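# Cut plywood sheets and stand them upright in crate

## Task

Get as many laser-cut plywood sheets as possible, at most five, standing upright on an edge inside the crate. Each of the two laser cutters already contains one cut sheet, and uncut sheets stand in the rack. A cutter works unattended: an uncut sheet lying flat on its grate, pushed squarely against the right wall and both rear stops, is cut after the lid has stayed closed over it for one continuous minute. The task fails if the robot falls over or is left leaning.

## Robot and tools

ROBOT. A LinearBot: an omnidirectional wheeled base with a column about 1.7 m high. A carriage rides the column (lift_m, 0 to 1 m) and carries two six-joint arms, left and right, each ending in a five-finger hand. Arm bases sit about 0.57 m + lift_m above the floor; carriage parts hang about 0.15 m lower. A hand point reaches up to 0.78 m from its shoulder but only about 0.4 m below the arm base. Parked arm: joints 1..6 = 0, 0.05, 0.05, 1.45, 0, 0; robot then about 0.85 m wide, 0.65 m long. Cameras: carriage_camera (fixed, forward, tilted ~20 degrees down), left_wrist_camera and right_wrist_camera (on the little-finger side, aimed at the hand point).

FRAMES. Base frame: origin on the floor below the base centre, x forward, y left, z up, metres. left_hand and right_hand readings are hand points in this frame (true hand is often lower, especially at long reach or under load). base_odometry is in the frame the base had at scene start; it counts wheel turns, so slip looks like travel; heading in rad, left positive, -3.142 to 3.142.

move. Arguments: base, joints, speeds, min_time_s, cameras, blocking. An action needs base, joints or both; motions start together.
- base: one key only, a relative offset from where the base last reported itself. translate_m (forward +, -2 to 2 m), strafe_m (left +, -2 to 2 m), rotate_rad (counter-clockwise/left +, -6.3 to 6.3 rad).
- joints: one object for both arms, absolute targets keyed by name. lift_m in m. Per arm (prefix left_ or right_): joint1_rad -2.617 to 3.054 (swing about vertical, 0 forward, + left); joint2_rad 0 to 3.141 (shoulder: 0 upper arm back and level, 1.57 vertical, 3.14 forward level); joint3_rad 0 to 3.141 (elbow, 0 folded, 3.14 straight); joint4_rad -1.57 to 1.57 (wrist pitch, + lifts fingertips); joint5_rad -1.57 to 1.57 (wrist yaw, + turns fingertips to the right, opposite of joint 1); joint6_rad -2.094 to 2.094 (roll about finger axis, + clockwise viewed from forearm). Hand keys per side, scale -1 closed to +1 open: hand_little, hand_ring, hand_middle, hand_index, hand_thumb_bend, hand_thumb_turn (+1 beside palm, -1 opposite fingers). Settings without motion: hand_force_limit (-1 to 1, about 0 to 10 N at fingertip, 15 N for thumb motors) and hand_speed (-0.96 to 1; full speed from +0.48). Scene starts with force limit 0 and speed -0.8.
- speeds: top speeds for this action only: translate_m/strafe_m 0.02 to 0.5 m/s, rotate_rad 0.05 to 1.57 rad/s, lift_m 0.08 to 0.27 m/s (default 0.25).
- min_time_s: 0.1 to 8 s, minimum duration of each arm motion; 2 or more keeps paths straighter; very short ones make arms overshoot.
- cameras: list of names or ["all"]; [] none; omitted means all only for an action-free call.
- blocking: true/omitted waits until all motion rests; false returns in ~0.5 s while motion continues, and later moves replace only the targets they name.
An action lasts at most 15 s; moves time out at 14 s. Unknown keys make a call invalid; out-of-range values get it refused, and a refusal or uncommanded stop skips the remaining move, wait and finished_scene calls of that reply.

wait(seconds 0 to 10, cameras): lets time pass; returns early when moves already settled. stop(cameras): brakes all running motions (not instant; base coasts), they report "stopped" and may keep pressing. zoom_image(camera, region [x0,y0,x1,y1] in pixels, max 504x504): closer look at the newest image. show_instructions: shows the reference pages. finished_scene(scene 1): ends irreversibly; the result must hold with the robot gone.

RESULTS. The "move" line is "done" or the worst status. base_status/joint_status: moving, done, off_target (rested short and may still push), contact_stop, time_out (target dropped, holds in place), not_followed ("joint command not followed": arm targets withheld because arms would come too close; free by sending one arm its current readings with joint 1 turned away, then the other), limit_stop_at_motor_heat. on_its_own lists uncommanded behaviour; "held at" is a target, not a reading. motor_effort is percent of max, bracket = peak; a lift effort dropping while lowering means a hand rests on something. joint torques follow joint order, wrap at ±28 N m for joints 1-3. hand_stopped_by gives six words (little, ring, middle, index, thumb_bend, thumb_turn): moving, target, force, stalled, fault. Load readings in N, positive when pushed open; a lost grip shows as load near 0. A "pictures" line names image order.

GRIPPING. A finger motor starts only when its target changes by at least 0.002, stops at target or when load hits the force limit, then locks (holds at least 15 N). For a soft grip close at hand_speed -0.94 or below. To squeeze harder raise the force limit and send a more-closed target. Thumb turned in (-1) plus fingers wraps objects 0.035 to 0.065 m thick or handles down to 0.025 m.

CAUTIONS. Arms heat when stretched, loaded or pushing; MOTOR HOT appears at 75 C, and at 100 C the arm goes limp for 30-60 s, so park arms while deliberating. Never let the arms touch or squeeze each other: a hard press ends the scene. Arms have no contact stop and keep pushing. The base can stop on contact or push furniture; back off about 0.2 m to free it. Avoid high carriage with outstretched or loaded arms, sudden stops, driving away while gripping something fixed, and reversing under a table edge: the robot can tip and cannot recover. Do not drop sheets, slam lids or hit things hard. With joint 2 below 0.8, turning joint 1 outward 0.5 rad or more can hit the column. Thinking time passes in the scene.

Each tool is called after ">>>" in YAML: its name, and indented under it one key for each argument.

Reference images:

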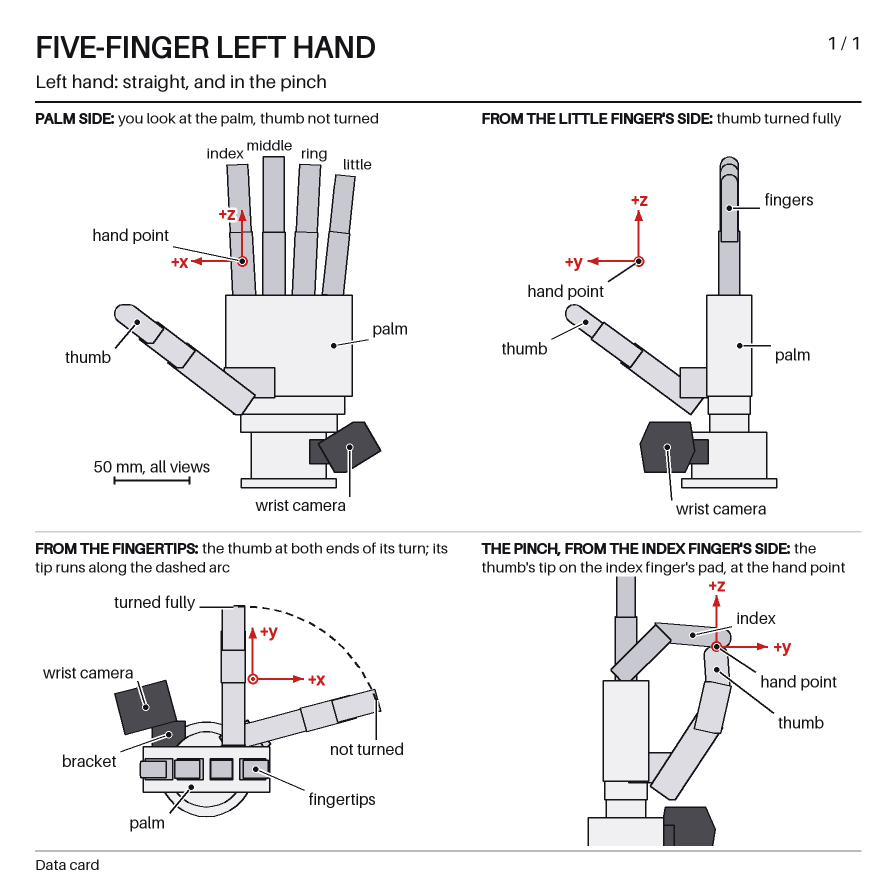

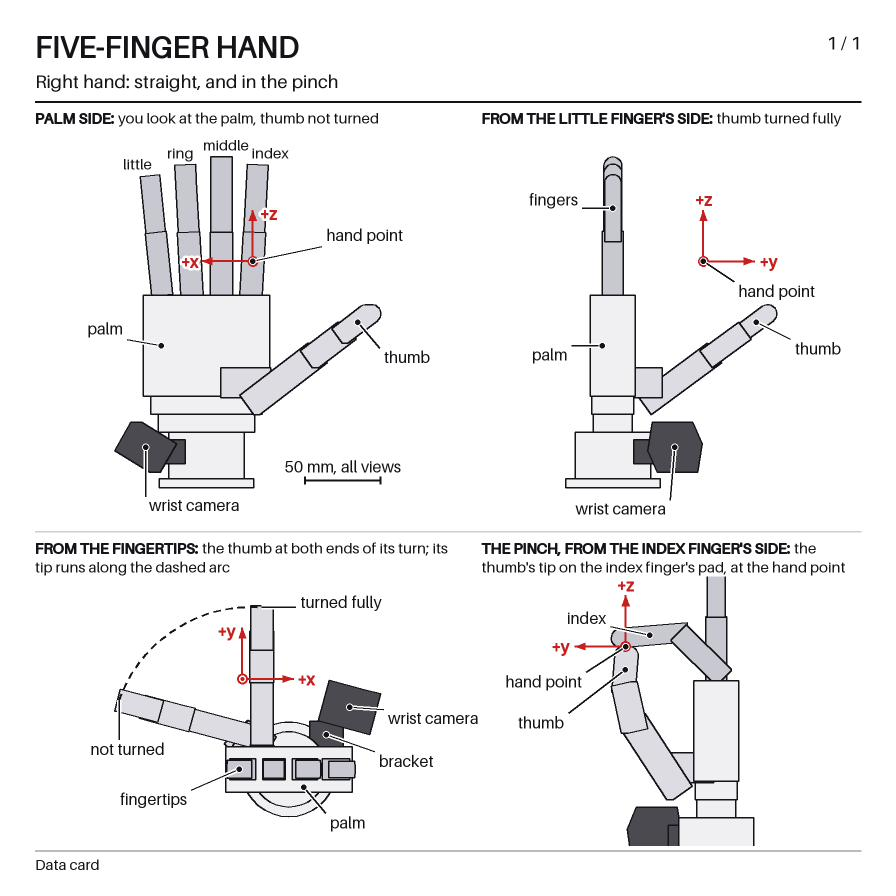

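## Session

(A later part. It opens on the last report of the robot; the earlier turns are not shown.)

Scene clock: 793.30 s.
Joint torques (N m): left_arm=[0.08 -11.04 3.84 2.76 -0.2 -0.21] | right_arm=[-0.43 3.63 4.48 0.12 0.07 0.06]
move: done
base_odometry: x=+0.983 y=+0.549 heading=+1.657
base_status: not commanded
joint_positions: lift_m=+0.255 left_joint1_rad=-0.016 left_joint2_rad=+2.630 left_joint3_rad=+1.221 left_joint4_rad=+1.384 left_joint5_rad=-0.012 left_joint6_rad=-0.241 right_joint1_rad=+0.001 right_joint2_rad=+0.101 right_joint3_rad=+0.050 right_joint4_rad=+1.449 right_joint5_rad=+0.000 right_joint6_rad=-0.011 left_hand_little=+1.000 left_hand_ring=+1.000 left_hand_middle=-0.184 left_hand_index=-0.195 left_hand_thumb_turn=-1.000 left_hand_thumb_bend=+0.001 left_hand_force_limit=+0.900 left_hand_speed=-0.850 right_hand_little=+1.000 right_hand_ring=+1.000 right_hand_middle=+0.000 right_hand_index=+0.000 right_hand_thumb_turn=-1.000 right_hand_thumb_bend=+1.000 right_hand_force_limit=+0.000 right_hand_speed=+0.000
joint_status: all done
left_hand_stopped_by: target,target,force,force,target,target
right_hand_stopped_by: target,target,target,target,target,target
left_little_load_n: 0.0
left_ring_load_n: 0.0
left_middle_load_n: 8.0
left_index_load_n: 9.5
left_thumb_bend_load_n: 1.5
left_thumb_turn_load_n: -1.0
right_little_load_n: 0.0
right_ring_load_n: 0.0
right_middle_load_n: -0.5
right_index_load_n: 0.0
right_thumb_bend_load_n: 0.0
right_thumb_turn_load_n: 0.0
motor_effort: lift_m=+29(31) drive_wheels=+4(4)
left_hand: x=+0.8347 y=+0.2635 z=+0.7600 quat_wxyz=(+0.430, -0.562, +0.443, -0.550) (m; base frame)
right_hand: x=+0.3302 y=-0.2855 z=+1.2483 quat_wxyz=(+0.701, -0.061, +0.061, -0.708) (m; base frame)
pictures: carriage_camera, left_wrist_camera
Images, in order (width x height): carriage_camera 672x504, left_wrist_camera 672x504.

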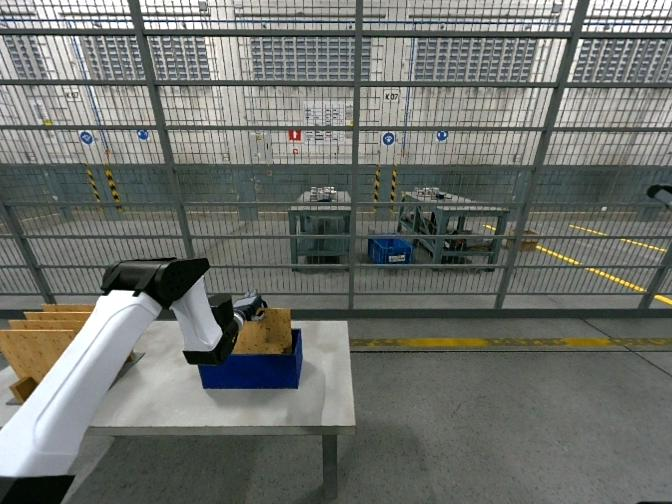

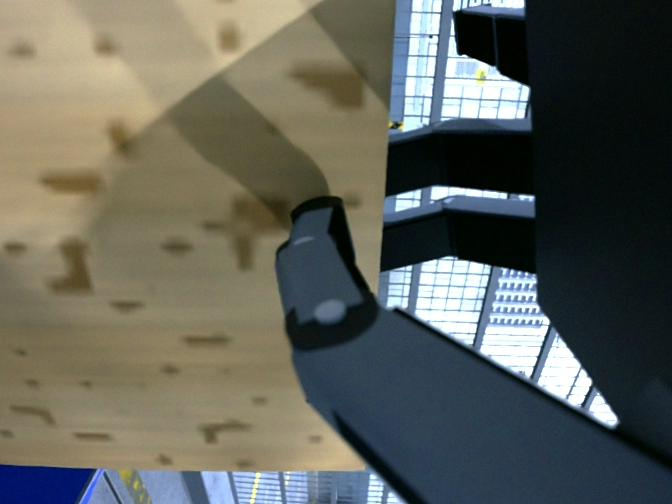

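>>> move:
  joints: {"left_hand_speed": -0.7, "left_hand_index": 0.6, "left_hand_middle": 0.6}
  cameras: ["carriage_camera","left_wrist_camera"]

>>> zoom_image:
  camera: "carriage_camera"
  region: [180, 260, 340, 420]

>>> move:
  base: {"translate_m": 0.03}
  speeds: {"translate_m": 0.04}
  cameras: ["carriage_camera","left_wrist_camera"]

>>> zoom_image:
  camera: "carriage_camera"
  region: [180, 260, 340, 420]

Scene clock: 800.57 s.
Joint torques (N m): left_arm=[0.02 -10.93 3.86 2.73 -0.21 -0.19] | right_arm=[-0.44 3.63 4.49 0.12 0.07 0.06]
move: done
base_odometry: x=+0.983 y=+0.549 heading=+1.657
base_status: not commanded
joint_positions: lift_m=+0.255 left_joint1_rad=-0.016 left_joint2_rad=+2.630 left_joint3_rad=+1.221 left_joint4_rad=+1.388 left_joint5_rad=-0.012 left_joint6_rad=-0.241 right_joint1_rad=+0.001 right_joint2_rad=+0.101 right_joint3_rad=+0.050 right_joint4_rad=+1.449 right_joint5_rad=+0.000 right_joint6_rad=-0.011 left_hand_little=+1.000 left_hand_ring=+1.000 left_hand_middle=+0.600 left_hand_index=+0.600 left_hand_thumb_turn=-1.000 left_hand_thumb_bend=+0.000 left_hand_force_limit=+0.900 left_hand_speed=-0.700 right_hand_little=+1.000 right_hand_ring=+1.000 right_hand_middle=+0.000 right_hand_index=+0.000 right_hand_thumb_turn=-1.000 right_hand_thumb_bend=+1.000 right_hand_force_limit=+0.000 right_hand_speed=+0.000
joint_status: all done
left_hand_stopped_by: target,target,target,target,target,target
right_hand_stopped_by: target,target,target,target,target,target
left_little_load_n: 0.0
left_ring_load_n: 0.0
left_middle_load_n: 0.0
left_index_load_n: 0.0
left_thumb_bend_load_n: 0.0
left_thumb_turn_load_n: 0.0
right_little_load_n: 0.0
right_ring_load_n: 0.0
right_middle_load_n: 0.0
right_index_load_n: 0.0
right_thumb_bend_load_n: 0.0
right_thumb_turn_load_n: 0.0
motor_effort: lift_m=+29(30) drive_wheels=+4(4)
left_hand: x=+0.8349 y=+0.2635 z=+0.7609 quat_wxyz=(+0.430, -0.561, +0.442, -0.551) (m; base frame)
right_hand: x=+0.3302 y=-0.2855 z=+1.2483 quat_wxyz=(+0.701, -0.061, +0.061, -0.708) (m; base frame)
pictures: carriage_camera, left_wrist_camera
Images, in order (width x height): carriage_camera 672x504, left_wrist_camera 672x504.

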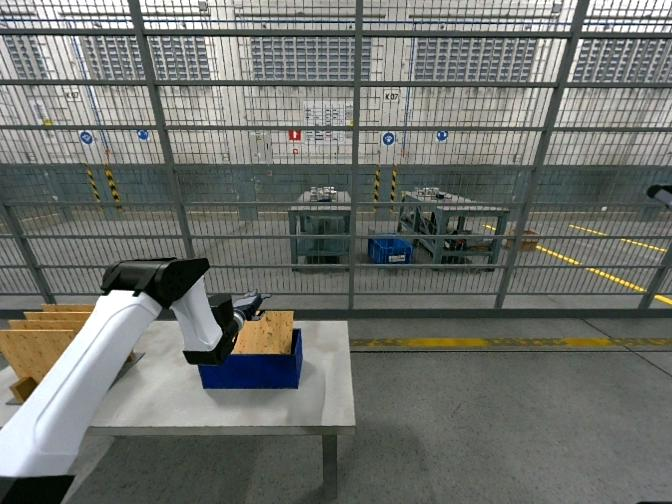

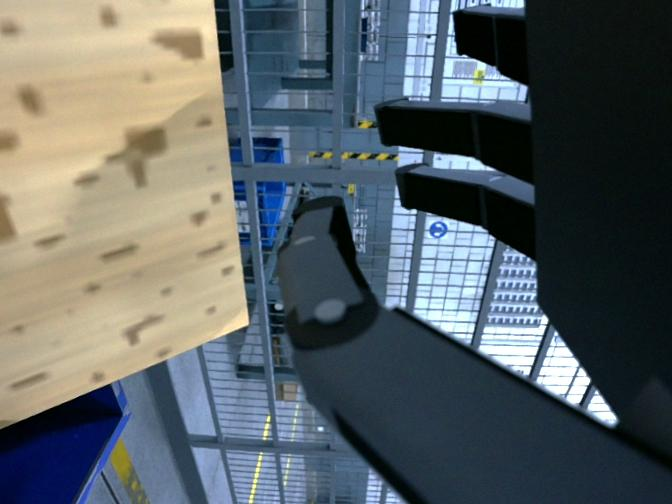

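Scaled by 3.150 from the camera's 672x504 image, which has a finer 960x720 frame.

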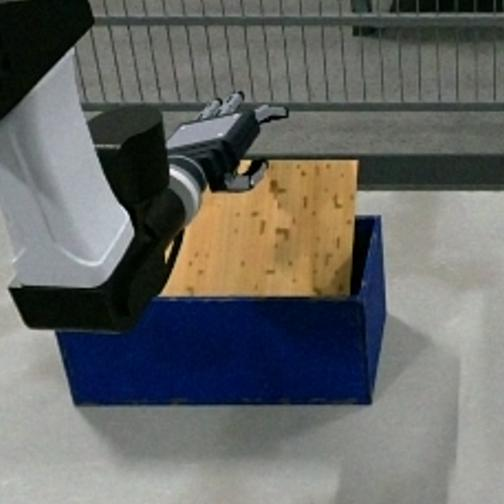

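Scene clock: 801.87 s.
Joint torques (N m): left_arm=[0.01 -10.92 3.85 2.69 -0.21 -0.19] | right_arm=[-0.43 3.64 4.46 0.11 0.07 0.06]
move: done
base_odometry: x=+0.980 y=+0.579 heading=+1.656
base_status: done
joint_positions: lift_m=+0.255 left_joint1_rad=-0.016 left_joint2_rad=+2.630 left_joint3_rad=+1.221 left_joint4_rad=+1.391 left_joint5_rad=-0.012 left_joint6_rad=-0.241 right_joint1_rad=+0.001 right_joint2_rad=+0.101 right_joint3_rad=+0.050 right_joint4_rad=+1.450 right_joint5_rad=+0.000 right_joint6_rad=-0.011 left_hand_little=+1.000 left_hand_ring=+1.000 left_hand_middle=+0.600 left_hand_index=+0.600 left_hand_thumb_turn=-1.000 left_hand_thumb_bend=+0.000 left_hand_force_limit=+0.900 left_hand_speed=-0.700 right_hand_little=+1.000 right_hand_ring=+1.000 right_hand_middle=+0.000 right_hand_index=+0.000 right_hand_thumb_turn=-1.000 right_hand_thumb_bend=+1.000 right_hand_force_limit=+0.000 right_hand_speed=+0.000
joint_status: not commanded
left_hand_stopped_by: target,target,target,target,target,target
right_hand_stopped_by: target,target,target,target,target,target
left_little_load_n: 0.0
left_ring_load_n: 0.0
left_middle_load_n: 0.0
left_index_load_n: 0.0
left_thumb_bend_load_n: 0.0
left_thumb_turn_load_n: 0.0
right_little_load_n: 0.0
right_ring_load_n: 0.0
right_middle_load_n: 0.0
right_index_load_n: 0.0
right_thumb_bend_load_n: 0.0
right_thumb_turn_load_n: 0.0
motor_effort: lift_m=+30(30) drive_wheels=+4(11)
left_hand: x=+0.8350 y=+0.2635 z=+0.7617 quat_wxyz=(+0.431, -0.560, +0.442, -0.552) (m; base frame)
right_hand: x=+0.3299 y=-0.2855 z=+1.2485 quat_wxyz=(+0.701, -0.061, +0.061, -0.708) (m; base frame)
pictures: carriage_camera, left_wrist_camera
Images, in order (width x height): carriage_camera 672x504, left_wrist_camera 672x504.

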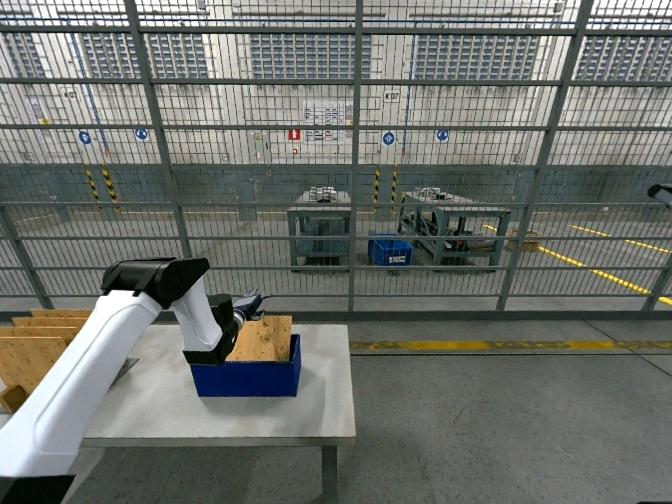

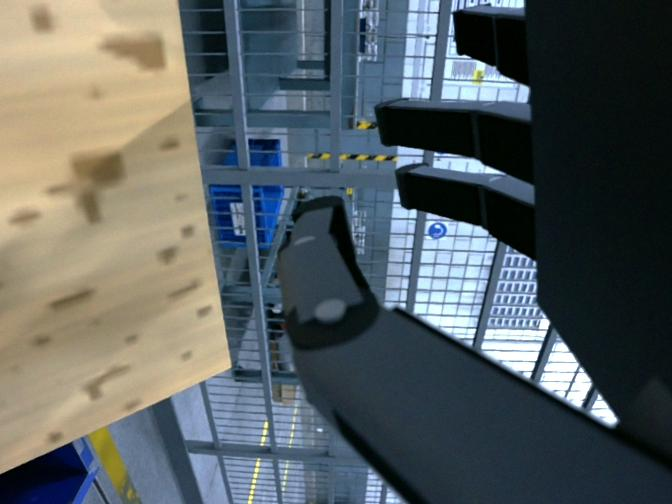

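Scaled by 3.150 from the camera's 672x504 image, which has a finer 960x720 frame.

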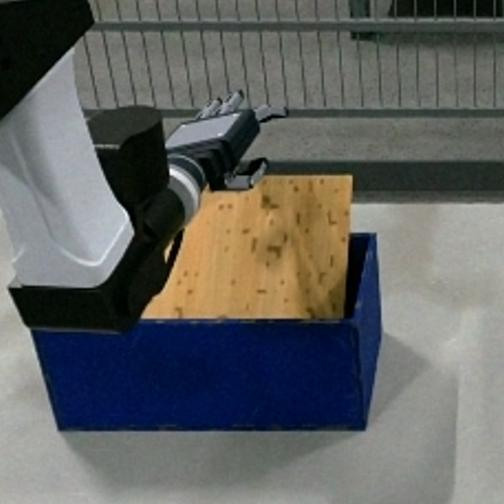

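>>> move:
  joints: {"lift_m": 0.5}
  speeds: {"lift_m": 0.15}

>>> move:
  base: {"translate_m": -0.25}
  joints: {"left_joint1_rad": 0, "left_joint2_rad": 0.1, "left_joint3_rad": 0.1, "left_joint4_rad": 1.45, "left_joint5_rad": 0, "left_joint6_rad": 0, "left_hand_index": 1, "left_hand_middle": 1, "left_hand_thumb_bend": 1}
  speeds: {"translate_m": 0.2}
  min_time_s: 3
  cameras: ["carriage_camera"]

>>> move:
  base: {"strafe_m": 0.6}
  speeds: {"strafe_m": 0.3}
  cameras: ["carriage_camera"]

>>> zoom_image:
  camera: "carriage_camera"
  region: [220, 300, 380, 460]

Scene clock: 863.20 s.
Joint torques (N m): left_arm=[0.02 -10.92 3.84 2.57 -0.2 -0.2] | right_arm=[-0.44 3.62 4.46 0.1 0.07 0.06]
move: done
base_odometry: x=+0.980 y=+0.579 heading=+1.656
base_status: not commanded
joint_positions: lift_m=+0.500 left_joint1_rad=-0.016 left_joint2_rad=+2.630 left_joint3_rad=+1.221 left_joint4_rad=+1.402 left_joint5_rad=-0.012 left_joint6_rad=-0.241 right_joint1_rad=+0.001 right_joint2_rad=+0.101 right_joint3_rad=+0.050 right_joint4_rad=+1.450 right_joint5_rad=+0.000 right_joint6_rad=-0.011 left_hand_little=+1.000 left_hand_ring=+1.000 left_hand_middle=+0.600 left_hand_index=+0.600 left_hand_thumb_turn=-1.000 left_hand_thumb_bend=+0.000 left_hand_force_limit=+0.900 left_hand_speed=-0.700 right_hand_little=+1.000 right_hand_ring=+1.000 right_hand_middle=+0.000 right_hand_index=+0.000 right_hand_thumb_turn=-1.000 right_hand_thumb_bend=+1.000 right_hand_force_limit=+0.000 right_hand_speed=+0.000
joint_status: all done
left_hand_stopped_by: target,target,target,target,target,target
right_hand_stopped_by: target,target,target,target,target,target
left_little_load_n: 0.0
left_ring_load_n: 0.0
left_middle_load_n: 0.0
left_index_load_n: 0.0
left_thumb_bend_load_n: 0.0
left_thumb_turn_load_n: 0.0
right_little_load_n: 0.0
right_ring_load_n: 0.0
right_middle_load_n: 0.0
right_index_load_n: 0.0
right_thumb_bend_load_n: 0.0
right_thumb_turn_load_n: 0.0
motor_effort: lift_m=+36(43) drive_wheels=+4(4)
left_hand: x=+0.8356 y=+0.2635 z=+1.0091 quat_wxyz=(+0.434, -0.557, +0.439, -0.555) (m; base frame)
right_hand: x=+0.3299 y=-0.2855 z=+1.4928 quat_wxyz=(+0.701, -0.061, +0.061, -0.708) (m; base frame)
pictures: none

Scene clock: 866.50 s.
Joint torques (N m): left_arm=[0.72 2.5 4.1 0.2 -0.01 0.02] | right_arm=[-0.44 3.64 4.46 0.11 0.07 0.06]
move: done
base_odometry: x=+1.002 y=+0.330 heading=+1.656
base_status: done
joint_positions: lift_m=+0.500 left_joint1_rad=-0.005 left_joint2_rad=+0.108 left_joint3_rad=+0.112 left_joint4_rad=+1.441 left_joint5_rad=-0.010 left_joint6_rad=-0.010 right_joint1_rad=+0.001 right_joint2_rad=+0.101 right_joint3_rad=+0.050 right_joint4_rad=+1.449 right_joint5_rad=+0.000 right_joint6_rad=-0.011 left_hand_little=+1.000 left_hand_ring=+1.000 left_hand_middle=+1.000 left_hand_index=+1.000 left_hand_thumb_turn=-1.000 left_hand_thumb_bend=+1.000 left_hand_force_limit=+0.900 left_hand_speed=-0.700 right_hand_little=+1.000 right_hand_ring=+1.000 right_hand_middle=+0.000 right_hand_index=+0.000 right_hand_thumb_turn=-1.000 right_hand_thumb_bend=+1.000 right_hand_force_limit=+0.000 right_hand_speed=+0.000
joint_status: all done
left_hand_stopped_by: target,target,target,target,target,target
right_hand_stopped_by: target,target,target,target,target,target
left_little_load_n: 0.0
left_ring_load_n: 0.0
left_middle_load_n: 0.0
left_index_load_n: 0.0
left_thumb_bend_load_n: 0.0
left_thumb_turn_load_n: 0.0
right_little_load_n: 0.0
right_ring_load_n: 0.0
right_middle_load_n: 0.0
right_index_load_n: 0.0
right_thumb_bend_load_n: 0.0
right_thumb_turn_load_n: 0.0
motor_effort: lift_m=+36(36) drive_wheels=+1(9)
left_hand: x=+0.3145 y=+0.2857 z=+1.5134 quat_wxyz=(+0.701, -0.048, +0.041, -0.711) (m; base frame)
right_hand: x=+0.3300 y=-0.2855 z=+1.4928 quat_wxyz=(+0.701, -0.061, +0.061, -0.708) (m; base frame)
pictures: carriage_camera
Images, in order (width x height): carriage_camera 672x504.

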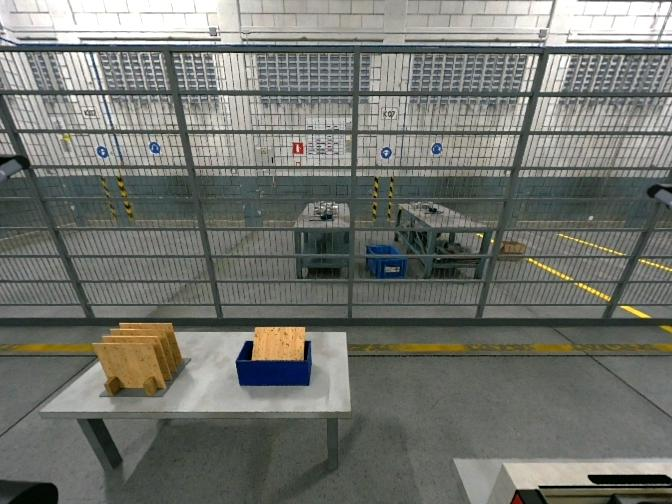

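Scene clock: 870.00 s.
Joint torques (N m): left_arm=[0.51 2.5 4.08 0.2 -0.05 0.02] | right_arm=[-0.47 3.67 4.48 0.11 0.06 0.06]
move: done
base_odometry: x=+0.404 y=+0.279 heading=+1.657
base_status: done
joint_positions: lift_m=+0.500 left_joint1_rad=-0.004 left_joint2_rad=+0.108 left_joint3_rad=+0.112 left_joint4_rad=+1.441 left_joint5_rad=-0.006 left_joint6_rad=-0.009 right_joint1_rad=+0.002 right_joint2_rad=+0.101 right_joint3_rad=+0.050 right_joint4_rad=+1.449 right_joint5_rad=+0.001 right_joint6_rad=-0.011 left_hand_little=+1.000 left_hand_ring=+1.000 left_hand_middle=+1.000 left_hand_index=+1.000 left_hand_thumb_turn=-1.000 left_hand_thumb_bend=+1.000 left_hand_force_limit=+0.900 left_hand_speed=-0.700 right_hand_little=+1.000 right_hand_ring=+1.000 right_hand_middle=+0.000 right_hand_index=+0.000 right_hand_thumb_turn=-1.000 right_hand_thumb_bend=+1.000 right_hand_force_limit=+0.000 right_hand_speed=+0.000
joint_status: not commanded
left_hand_stopped_by: target,target,target,target,target,target
right_hand_stopped_by: target,target,target,target,target,target
left_little_load_n: 0.0
left_ring_load_n: 0.0
left_middle_load_n: 0.0
left_index_load_n: 0.0
left_thumb_bend_load_n: 0.0
left_thumb_turn_load_n: 0.0
right_little_load_n: 0.0
right_ring_load_n: 0.0
right_middle_load_n: 0.0
right_index_load_n: 0.0
right_thumb_bend_load_n: 0.0
right_thumb_turn_load_n: 0.0
motor_effort: lift_m=+36(36) drive_wheels=-1(9)
left_hand: x=+0.3146 y=+0.2852 z=+1.5132 quat_wxyz=(+0.701, -0.047, +0.042, -0.710) (m; base frame)
right_hand: x=+0.3300 y=-0.2855 z=+1.4928 quat_wxyz=(+0.701, -0.061, +0.061, -0.708) (m; base frame)
pictures: carriage_camera
Images, in order (width x height): carriage_camera 672x504.

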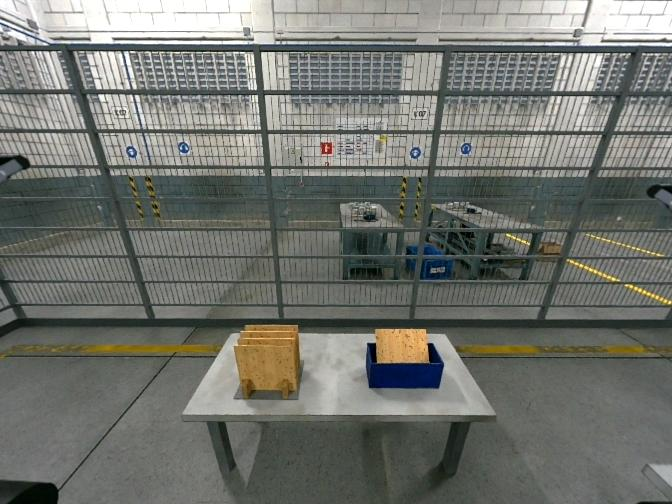

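Scaled by 3.150 from the camera's 672x504 image, which has a finer 960x720 frame.

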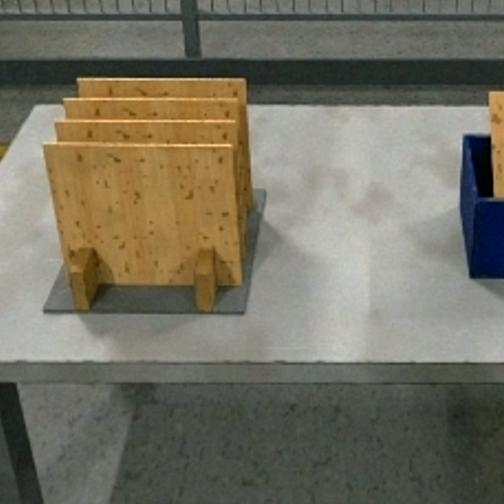

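>>> move:
  joints: {"left_joint1_rad": 0.0, "left_joint2_rad": 2.625, "left_joint3_rad": 1.218, "left_joint4_rad": 1.407, "left_joint5_rad": 0, "left_joint6_rad": 0, "left_hand_index": 0.2, "left_hand_middle": 0.2, "left_hand_force_limit": 0.2}
  min_time_s: 3

>>> move:
  base: {"translate_m": 0.083}
  joints: {"lift_m": 0.36}
  speeds: {"translate_m": 0.1, "lift_m": 0.12}
  cameras: ["carriage_camera","left_wrist_camera"]

>>> zoom_image:
  camera: "carriage_camera"
  region: [200, 280, 360, 440]

Scene clock: 888.00 s.
Joint torques (N m): left_arm=[0.57 -9.29 5.96 2.45 -0.05 0.04] | right_arm=[-0.47 3.64 4.46 0.11 0.06 0.06]
move: done
base_odometry: x=+0.404 y=+0.279 heading=+1.657
base_status: not commanded
joint_positions: lift_m=+0.500 left_joint1_rad=-0.004 left_joint2_rad=+2.611 left_joint3_rad=+1.196 left_joint4_rad=+1.411 left_joint5_rad=-0.006 left_joint6_rad=-0.009 right_joint1_rad=+0.002 right_joint2_rad=+0.101 right_joint3_rad=+0.050 right_joint4_rad=+1.449 right_joint5_rad=+0.001 right_joint6_rad=-0.011 left_hand_little=+1.000 left_hand_ring=+1.000 left_hand_middle=+0.200 left_hand_index=+0.200 left_hand_thumb_turn=-1.000 left_hand_thumb_bend=+1.000 left_hand_force_limit=+0.200 left_hand_speed=-0.700 right_hand_little=+1.000 right_hand_ring=+1.000 right_hand_middle=+0.000 right_hand_index=+0.000 right_hand_thumb_turn=-1.000 right_hand_thumb_bend=+1.000 right_hand_force_limit=+0.000 right_hand_speed=+0.000
joint_status: all done
left_hand_stopped_by: target,target,target,target,target,target
right_hand_stopped_by: target,target,target,target,target,target
left_little_load_n: 0.0
left_ring_load_n: 0.0
left_middle_load_n: 0.0
left_index_load_n: 0.0
left_thumb_bend_load_n: 0.0
left_thumb_turn_load_n: 0.0
right_little_load_n: 0.0
right_ring_load_n: 0.0
right_middle_load_n: 0.0
right_index_load_n: 0.0
right_thumb_bend_load_n: 0.0
right_thumb_turn_load_n: 0.0
motor_effort: lift_m=+36(36) drive_wheels=+0(0)
left_hand: x=+0.8322 y=+0.2834 z=+1.0048 quat_wxyz=(+0.497, -0.504, +0.498, -0.501) (m; base frame)
right_hand: x=+0.3300 y=-0.2855 z=+1.4928 quat_wxyz=(+0.701, -0.061, +0.061, -0.708) (m; base frame)
pictures: none

Scene clock: 889.60 s.
Joint torques (N m): left_arm=[0.58 -9.92 5.67 2.55 -0.06 0.04] | right_arm=[-0.47 3.67 4.48 0.13 0.07 0.06]
move: done
base_odometry: x=+0.397 y=+0.361 heading=+1.657
base_status: done
joint_positions: lift_m=+0.360 left_joint1_rad=-0.004 left_joint2_rad=+2.619 left_joint3_rad=+1.200 left_joint4_rad=+1.404 left_joint5_rad=-0.006 left_joint6_rad=-0.009 right_joint1_rad=+0.002 right_joint2_rad=+0.101 right_joint3_rad=+0.050 right_joint4_rad=+1.448 right_joint5_rad=+0.001 right_joint6_rad=-0.011 left_hand_little=+1.000 left_hand_ring=+1.000 left_hand_middle=+0.200 left_hand_index=+0.200 left_hand_thumb_turn=-1.000 left_hand_thumb_bend=+1.000 left_hand_force_limit=+0.200 left_hand_speed=-0.700 right_hand_little=+1.000 right_hand_ring=+1.000 right_hand_middle=+0.000 right_hand_index=+0.000 right_hand_thumb_turn=-1.000 right_hand_thumb_bend=+1.000 right_hand_force_limit=+0.000 right_hand_speed=+0.000
joint_status: all done
left_hand_stopped_by: target,target,target,target,target,target
right_hand_stopped_by: target,target,target,target,target,target
left_little_load_n: 0.0
left_ring_load_n: 0.0
left_middle_load_n: 0.0
left_index_load_n: 0.0
left_thumb_bend_load_n: 0.0
left_thumb_turn_load_n: 0.0
right_little_load_n: 0.0
right_ring_load_n: 0.0
right_middle_load_n: 0.0
right_index_load_n: 0.0
right_thumb_bend_load_n: 0.0
right_thumb_turn_load_n: 0.0
motor_effort: lift_m=+30(30) drive_wheels=-2(9)
left_hand: x=+0.8316 y=+0.2834 z=+0.8601 quat_wxyz=(+0.495, -0.507, +0.501, -0.498) (m; base frame)
right_hand: x=+0.3304 y=-0.2855 z=+1.3532 quat_wxyz=(+0.701, -0.062, +0.062, -0.708) (m; base frame)
pictures: carriage_camera, left_wrist_camera
Images, in order (width x height): carriage_camera 672x504, left_wrist_camera 672x504.

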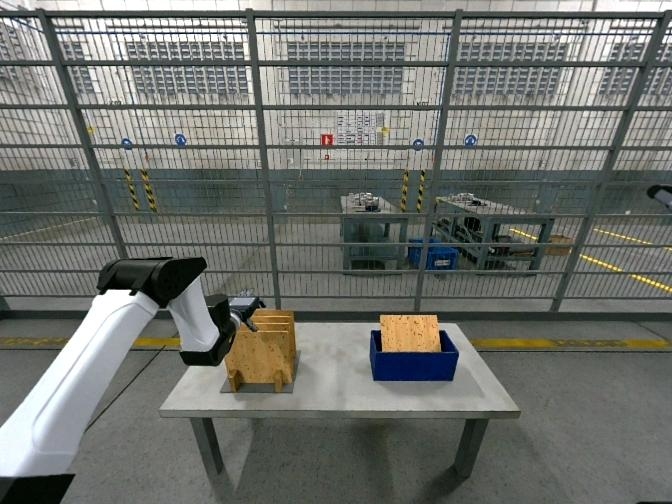

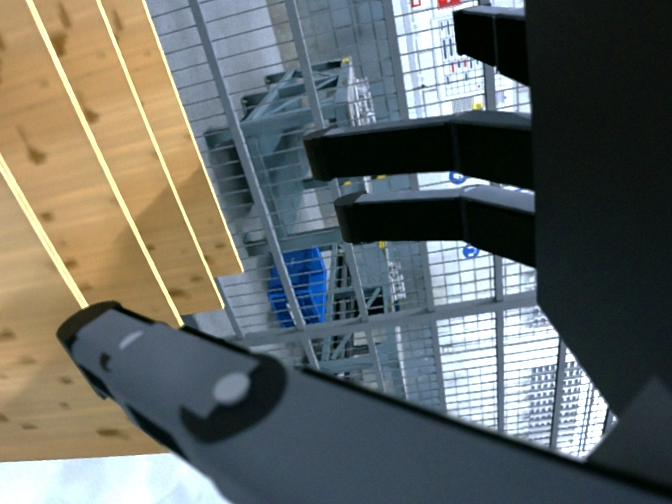

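Scaled by 3.150 from the camera's 672x504 image, which has a finer 960x720 frame.

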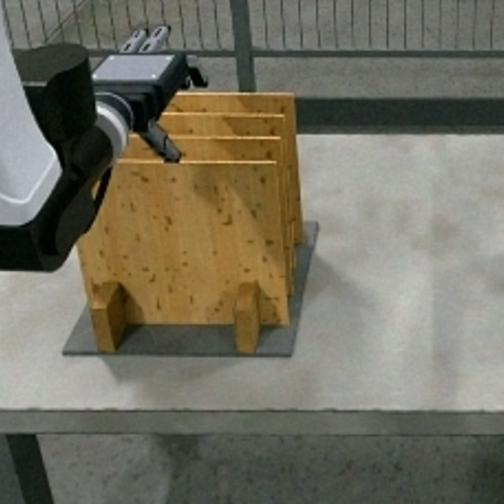

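>>> move:
  joints: {"lift_m": 0.295}
  speeds: {"lift_m": 0.1}
  cameras: ["left_wrist_camera"]

>>> move:
  joints: {"lift_m": 0.272}
  speeds: {"lift_m": 0.08}
  cameras: ["left_wrist_camera"]

Scene clock: 894.97 s.
Joint torques (N m): left_arm=[0.58 -10 5.41 2.55 -0.05 0.03] | right_arm=[-0.47 3.66 4.48 0.11 0.06 0.06]
move: done
base_odometry: x=+0.397 y=+0.361 heading=+1.657
base_status: not commanded
joint_positions: lift_m=+0.295 left_joint1_rad=-0.004 left_joint2_rad=+2.620 left_joint3_rad=+1.203 left_joint4_rad=+1.403 left_joint5_rad=-0.006 left_joint6_rad=-0.009 right_joint1_rad=+0.002 right_joint2_rad=+0.101 right_joint3_rad=+0.050 right_joint4_rad=+1.448 right_joint5_rad=+0.001 right_joint6_rad=-0.011 left_hand_little=+1.000 left_hand_ring=+1.000 left_hand_middle=+0.200 left_hand_index=+0.200 left_hand_thumb_turn=-1.000 left_hand_thumb_bend=+1.000 left_hand_force_limit=+0.200 left_hand_speed=-0.700 right_hand_little=+1.000 right_hand_ring=+1.000 right_hand_middle=+0.000 right_hand_index=+0.000 right_hand_thumb_turn=-1.000 right_hand_thumb_bend=+1.000 right_hand_force_limit=+0.000 right_hand_speed=+0.000
joint_status: all done
left_hand_stopped_by: target,target,target,target,target,target
right_hand_stopped_by: target,target,target,target,target,target
left_little_load_n: 0.0
left_ring_load_n: 0.0
left_middle_load_n: 0.0
left_index_load_n: 0.0
left_thumb_bend_load_n: 0.0
left_thumb_turn_load_n: 0.0
right_little_load_n: 0.0
right_ring_load_n: 0.0
right_middle_load_n: 0.0
right_index_load_n: 0.0
right_thumb_bend_load_n: 0.5
right_thumb_turn_load_n: 0.0
motor_effort: lift_m=+30(31) drive_wheels=-2(4)
left_hand: x=+0.8323 y=+0.2834 z=+0.7955 quat_wxyz=(+0.495, -0.507, +0.501, -0.498) (m; base frame)
right_hand: x=+0.3304 y=-0.2855 z=+1.2882 quat_wxyz=(+0.701, -0.062, +0.061, -0.708) (m; base frame)
pictures: left_wrist_camera
Images, in order (width x height): left_wrist_camera 672x504.

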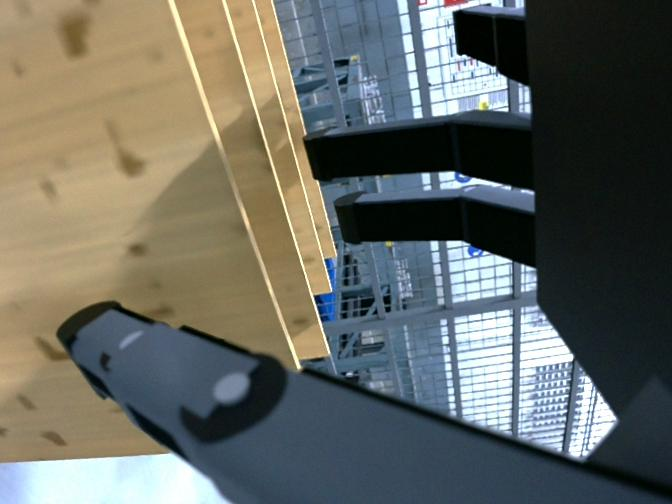

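Scene clock: 895.63 s.
Joint torques (N m): left_arm=[0.5 -10.04 5.31 2.59 -0.05 0.04] | right_arm=[-0.47 3.66 4.55 0.11 0.06 0.06]
move: done
base_odometry: x=+0.397 y=+0.361 heading=+1.657
base_status: not commanded
joint_positions: lift_m=+0.272 left_joint1_rad=-0.004 left_joint2_rad=+2.620 left_joint3_rad=+1.203 left_joint4_rad=+1.401 left_joint5_rad=-0.006 left_joint6_rad=-0.009 right_joint1_rad=+0.002 right_joint2_rad=+0.101 right_joint3_rad=+0.050 right_joint4_rad=+1.448 right_joint5_rad=+0.001 right_joint6_rad=-0.011 left_hand_little=+1.000 left_hand_ring=+1.000 left_hand_middle=+0.200 left_hand_index=+0.200 left_hand_thumb_turn=-1.000 left_hand_thumb_bend=+1.000 left_hand_force_limit=+0.200 left_hand_speed=-0.700 right_hand_little=+1.000 right_hand_ring=+1.000 right_hand_middle=+0.000 right_hand_index=+0.000 right_hand_thumb_turn=-1.000 right_hand_thumb_bend=+1.000 right_hand_force_limit=+0.000 right_hand_speed=+0.000
joint_status: all done
left_hand_stopped_by: target,target,target,target,target,target
right_hand_stopped_by: target,target,target,target,target,target
left_little_load_n: 0.0
left_ring_load_n: 0.0
left_middle_load_n: 0.0
left_index_load_n: 0.0
left_thumb_bend_load_n: 0.0
left_thumb_turn_load_n: 0.0
right_little_load_n: 0.0
right_ring_load_n: 0.0
right_middle_load_n: 0.0
right_index_load_n: -0.5
right_thumb_bend_load_n: 0.0
right_thumb_turn_load_n: 0.0
motor_effort: lift_m=+30(31) drive_wheels=-2(4)
left_hand: x=+0.8323 y=+0.2834 z=+0.7719 quat_wxyz=(+0.494, -0.507, +0.501, -0.498) (m; base frame)
right_hand: x=+0.3304 y=-0.2855 z=+1.2652 quat_wxyz=(+0.701, -0.062, +0.061, -0.708) (m; base frame)
pictures: left_wrist_camera
Images, in order (width x height): left_wrist_camera 672x504.

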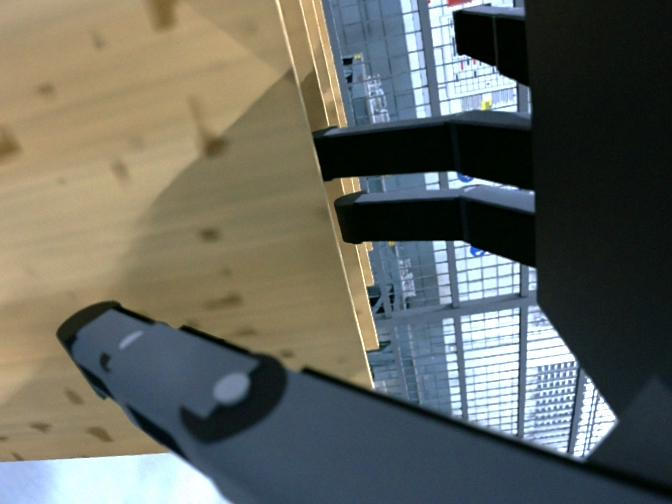

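>>> move:
  joints: {"lift_m": 0.26}
  speeds: {"lift_m": 0.08}
  cameras: ["left_wrist_camera"]

>>> move:
  joints: {"left_hand_thumb_bend": 0.0, "left_hand_index": 0.0, "left_hand_middle": 0.0, "left_hand_speed": -0.6}
  cameras: ["left_wrist_camera"]

Scene clock: 900.17 s.
Joint torques (N m): left_arm=[0.61 -10.17 5.26 2.57 -0.05 0.03] | right_arm=[-0.47 3.58 4.49 0.13 0.06 0.06]
move: done
base_odometry: x=+0.397 y=+0.361 heading=+1.657
base_status: not commanded
joint_positions: lift_m=+0.260 left_joint1_rad=-0.004 left_joint2_rad=+2.622 left_joint3_rad=+1.204 left_joint4_rad=+1.401 left_joint5_rad=-0.006 left_joint6_rad=-0.009 right_joint1_rad=+0.002 right_joint2_rad=+0.101 right_joint3_rad=+0.050 right_joint4_rad=+1.448 right_joint5_rad=+0.001 right_joint6_rad=-0.011 left_hand_little=+1.000 left_hand_ring=+1.000 left_hand_middle=+0.200 left_hand_index=+0.200 left_hand_thumb_turn=-1.000 left_hand_thumb_bend=+1.000 left_hand_force_limit=+0.200 left_hand_speed=-0.700 right_hand_little=+1.000 right_hand_ring=+1.000 right_hand_middle=+0.000 right_hand_index=+0.000 right_hand_thumb_turn=-1.000 right_hand_thumb_bend=+1.000 right_hand_force_limit=+0.000 right_hand_speed=+0.000
joint_status: all done
left_hand_stopped_by: target,target,target,target,target,target
right_hand_stopped_by: target,target,target,target,target,target
left_little_load_n: 0.0
left_ring_load_n: 0.0
left_middle_load_n: 0.0
left_index_load_n: 0.0
left_thumb_bend_load_n: 0.0
left_thumb_turn_load_n: 0.0
right_little_load_n: 0.0
right_ring_load_n: 0.0
right_middle_load_n: 0.0
right_index_load_n: 0.0
right_thumb_bend_load_n: 0.0
right_thumb_turn_load_n: 0.0
motor_effort: lift_m=+30(31) drive_wheels=-2(4)
left_hand: x=+0.8323 y=+0.2834 z=+0.7595 quat_wxyz=(+0.494, -0.507, +0.501, -0.497) (m; base frame)
right_hand: x=+0.3304 y=-0.2855 z=+1.2532 quat_wxyz=(+0.701, -0.062, +0.061, -0.708) (m; base frame)
pictures: left_wrist_camera
Images, in order (width x height): left_wrist_camera 672x504.

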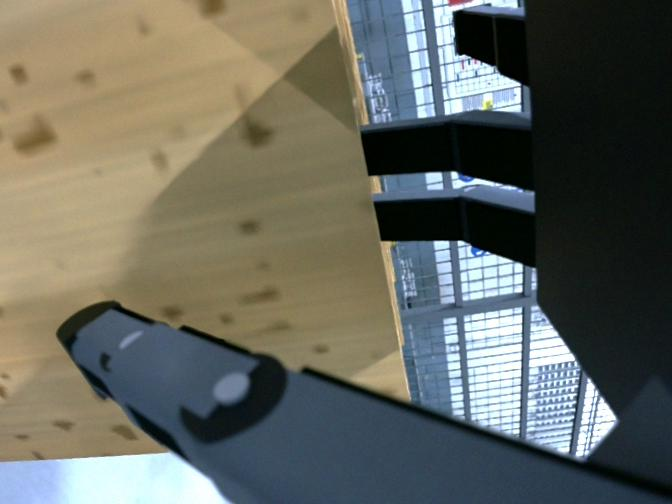

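Scene clock: 902.40 s.
Joint torques (N m): left_arm=[0.59 -10.17 5.27 2.57 -0.05 0.03] | right_arm=[-0.47 3.62 4.48 0.13 0.06 0.06]
move: done
base_odometry: x=+0.397 y=+0.361 heading=+1.657
base_status: not commanded
joint_positions: lift_m=+0.260 left_joint1_rad=-0.004 left_joint2_rad=+2.622 left_joint3_rad=+1.204 left_joint4_rad=+1.401 left_joint5_rad=-0.006 left_joint6_rad=-0.009 right_joint1_rad=+0.002 right_joint2_rad=+0.101 right_joint3_rad=+0.050 right_joint4_rad=+1.448 right_joint5_rad=+0.001 right_joint6_rad=-0.011 left_hand_little=+1.000 left_hand_ring=+1.000 left_hand_middle=+0.000 left_hand_index=+0.000 left_hand_thumb_turn=-1.000 left_hand_thumb_bend=+0.000 left_hand_force_limit=+0.200 left_hand_speed=-0.600 right_hand_little=+1.000 right_hand_ring=+1.000 right_hand_middle=+0.000 right_hand_index=+0.000 right_hand_thumb_turn=-1.000 right_hand_thumb_bend=+1.000 right_hand_force_limit=+0.000 right_hand_speed=+0.000
joint_status: all done
left_hand_stopped_by: target,target,target,target,target,target
right_hand_stopped_by: target,target,target,target,target,target
left_little_load_n: 0.0
left_ring_load_n: 0.0
left_middle_load_n: 0.0
left_index_load_n: 0.0
left_thumb_bend_load_n: 0.0
left_thumb_turn_load_n: 0.0
right_little_load_n: 0.0
right_ring_load_n: 0.0
right_middle_load_n: 0.0
right_index_load_n: 0.0
right_thumb_bend_load_n: 0.0
right_thumb_turn_load_n: 0.0
motor_effort: lift_m=+30(31) drive_wheels=+4(4)
left_hand: x=+0.8323 y=+0.2834 z=+0.7595 quat_wxyz=(+0.494, -0.507, +0.501, -0.497) (m; base frame)
right_hand: x=+0.3304 y=-0.2855 z=+1.2532 quat_wxyz=(+0.701, -0.062, +0.061, -0.708) (m; base frame)
pictures: left_wrist_camera
Images, in order (width x height): left_wrist_camera 672x504.

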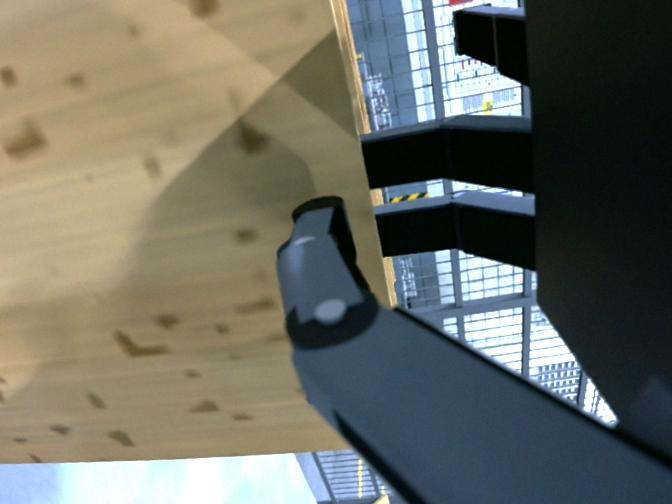

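>>> move:
  joints: {"left_hand_index": -0.6, "left_hand_middle": -0.6, "left_hand_speed": -0.85, "left_hand_force_limit": 0.4}
  cameras: ["left_wrist_camera"]

>>> move:
  joints: {"left_hand_index": -0.5, "left_hand_middle": -0.5, "left_hand_force_limit": 1.0}
  cameras: ["left_wrist_camera", "carriage_camera"]

Scene clock: 908.77 s.
Joint torques (N m): left_arm=[0.58 -10.17 5.12 2.56 -0.05 0.02] | right_arm=[-0.47 3.63 4.48 0.13 0.06 0.06]
move: off_target
base_odometry: x=+0.397 y=+0.361 heading=+1.657
base_status: not commanded
joint_positions: lift_m=+0.260 left_joint1_rad=-0.004 left_joint2_rad=+2.622 left_joint3_rad=+1.206 left_joint4_rad=+1.401 left_joint5_rad=-0.007 left_joint6_rad=-0.008 right_joint1_rad=+0.002 right_joint2_rad=+0.101 right_joint3_rad=+0.050 right_joint4_rad=+1.448 right_joint5_rad=+0.001 right_joint6_rad=-0.011 left_hand_little=+1.000 left_hand_ring=+1.000 left_hand_middle=-0.175 left_hand_index=-0.175 left_hand_thumb_turn=-1.000 left_hand_thumb_bend=+0.001 left_hand_force_limit=+0.400 left_hand_speed=-0.850 right_hand_little=+1.000 right_hand_ring=+1.000 right_hand_middle=+0.000 right_hand_index=+0.000 right_hand_thumb_turn=-1.000 right_hand_thumb_bend=+1.000 right_hand_force_limit=+0.000 right_hand_speed=+0.000
joint_status: left_hand_middle off_target (ended at -0.175, target -0.600); left_hand_index off_target (ended at -0.175, target -0.600); the others done
left_hand_stopped_by: target,target,force,force,target,target
right_hand_stopped_by: target,target,target,target,target,target
left_little_load_n: 0.0
left_ring_load_n: 0.0
left_middle_load_n: 10.5
left_index_load_n: 10.0
left_thumb_bend_load_n: 1.5
left_thumb_turn_load_n: -0.5
right_little_load_n: 0.0
right_ring_load_n: 0.0
right_middle_load_n: 0.0
right_index_load_n: 0.0
right_thumb_bend_load_n: 0.0
right_thumb_turn_load_n: 0.0
motor_effort: lift_m=+30(31) drive_wheels=-1(4)
left_hand: x=+0.8328 y=+0.2836 z=+0.7600 quat_wxyz=(+0.495, -0.507, +0.501, -0.497) (m; base frame)
right_hand: x=+0.3304 y=-0.2855 z=+1.2532 quat_wxyz=(+0.701, -0.062, +0.061, -0.708) (m; base frame)
pictures: left_wrist_camera
Images, in order (width x height): left_wrist_camera 672x504.

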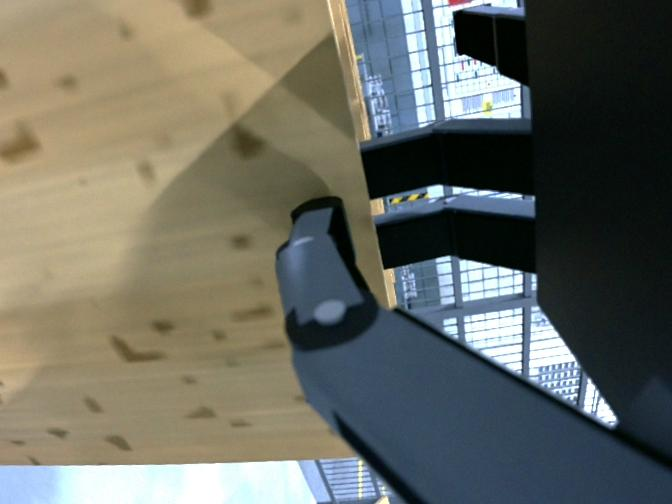

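Scene clock: 909.07 s.
Joint torques (N m): left_arm=[0.59 -10.17 5.15 2.57 -0.04 0.03] | right_arm=[-0.47 3.63 4.46 0.13 0.06 0.06]
move: off_target
base_odometry: x=+0.397 y=+0.361 heading=+1.657
base_status: not commanded
joint_positions: lift_m=+0.260 left_joint1_rad=-0.004 left_joint2_rad=+2.622 left_joint3_rad=+1.206 left_joint4_rad=+1.401 left_joint5_rad=-0.007 left_joint6_rad=-0.008 right_joint1_rad=+0.002 right_joint2_rad=+0.101 right_joint3_rad=+0.050 right_joint4_rad=+1.448 right_joint5_rad=+0.001 right_joint6_rad=-0.011 left_hand_little=+1.000 left_hand_ring=+1.000 left_hand_middle=-0.175 left_hand_index=-0.175 left_hand_thumb_turn=-1.000 left_hand_thumb_bend=+0.001 left_hand_force_limit=+1.000 left_hand_speed=-0.850 right_hand_little=+1.000 right_hand_ring=+1.000 right_hand_middle=+0.000 right_hand_index=+0.000 right_hand_thumb_turn=-1.000 right_hand_thumb_bend=+1.000 right_hand_force_limit=+0.000 right_hand_speed=+0.000
joint_status: left_hand_middle off_target (ended at -0.175, target -0.500); left_hand_index off_target (ended at -0.175, target -0.500); the others done
left_hand_stopped_by: target,target,force,force,target,target
right_hand_stopped_by: target,target,target,target,target,target
left_little_load_n: 0.0
left_ring_load_n: 0.0
left_middle_load_n: 10.5
left_index_load_n: 10.5
left_thumb_bend_load_n: 1.5
left_thumb_turn_load_n: 0.0
right_little_load_n: 0.0
right_ring_load_n: 0.0
right_middle_load_n: 0.0
right_index_load_n: 0.0
right_thumb_bend_load_n: 0.0
right_thumb_turn_load_n: 0.0
motor_effort: lift_m=+30(30) drive_wheels=-1(1)
left_hand: x=+0.8328 y=+0.2836 z=+0.7600 quat_wxyz=(+0.495, -0.507, +0.501, -0.497) (m; base frame)
right_hand: x=+0.3304 y=-0.2855 z=+1.2532 quat_wxyz=(+0.701, -0.062, +0.061, -0.708) (m; base frame)
pictures: carriage_camera, left_wrist_camera
Images, in order (width x height): carriage_camera 672x504, left_wrist_camera 672x504.

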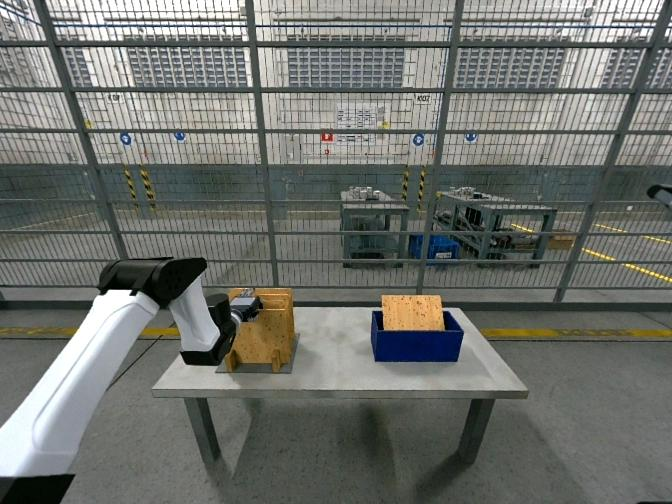

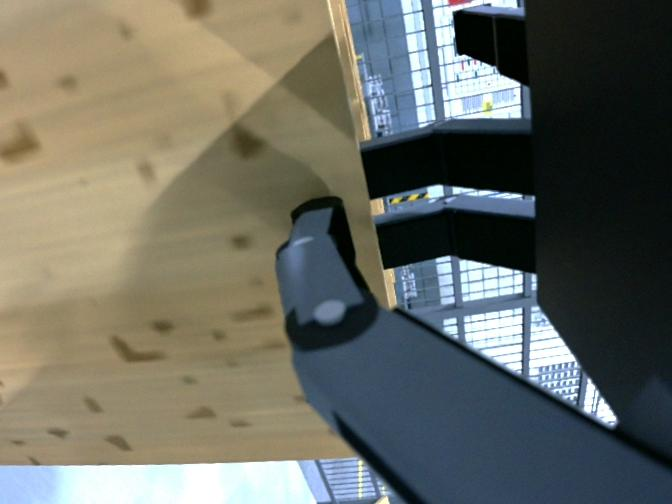

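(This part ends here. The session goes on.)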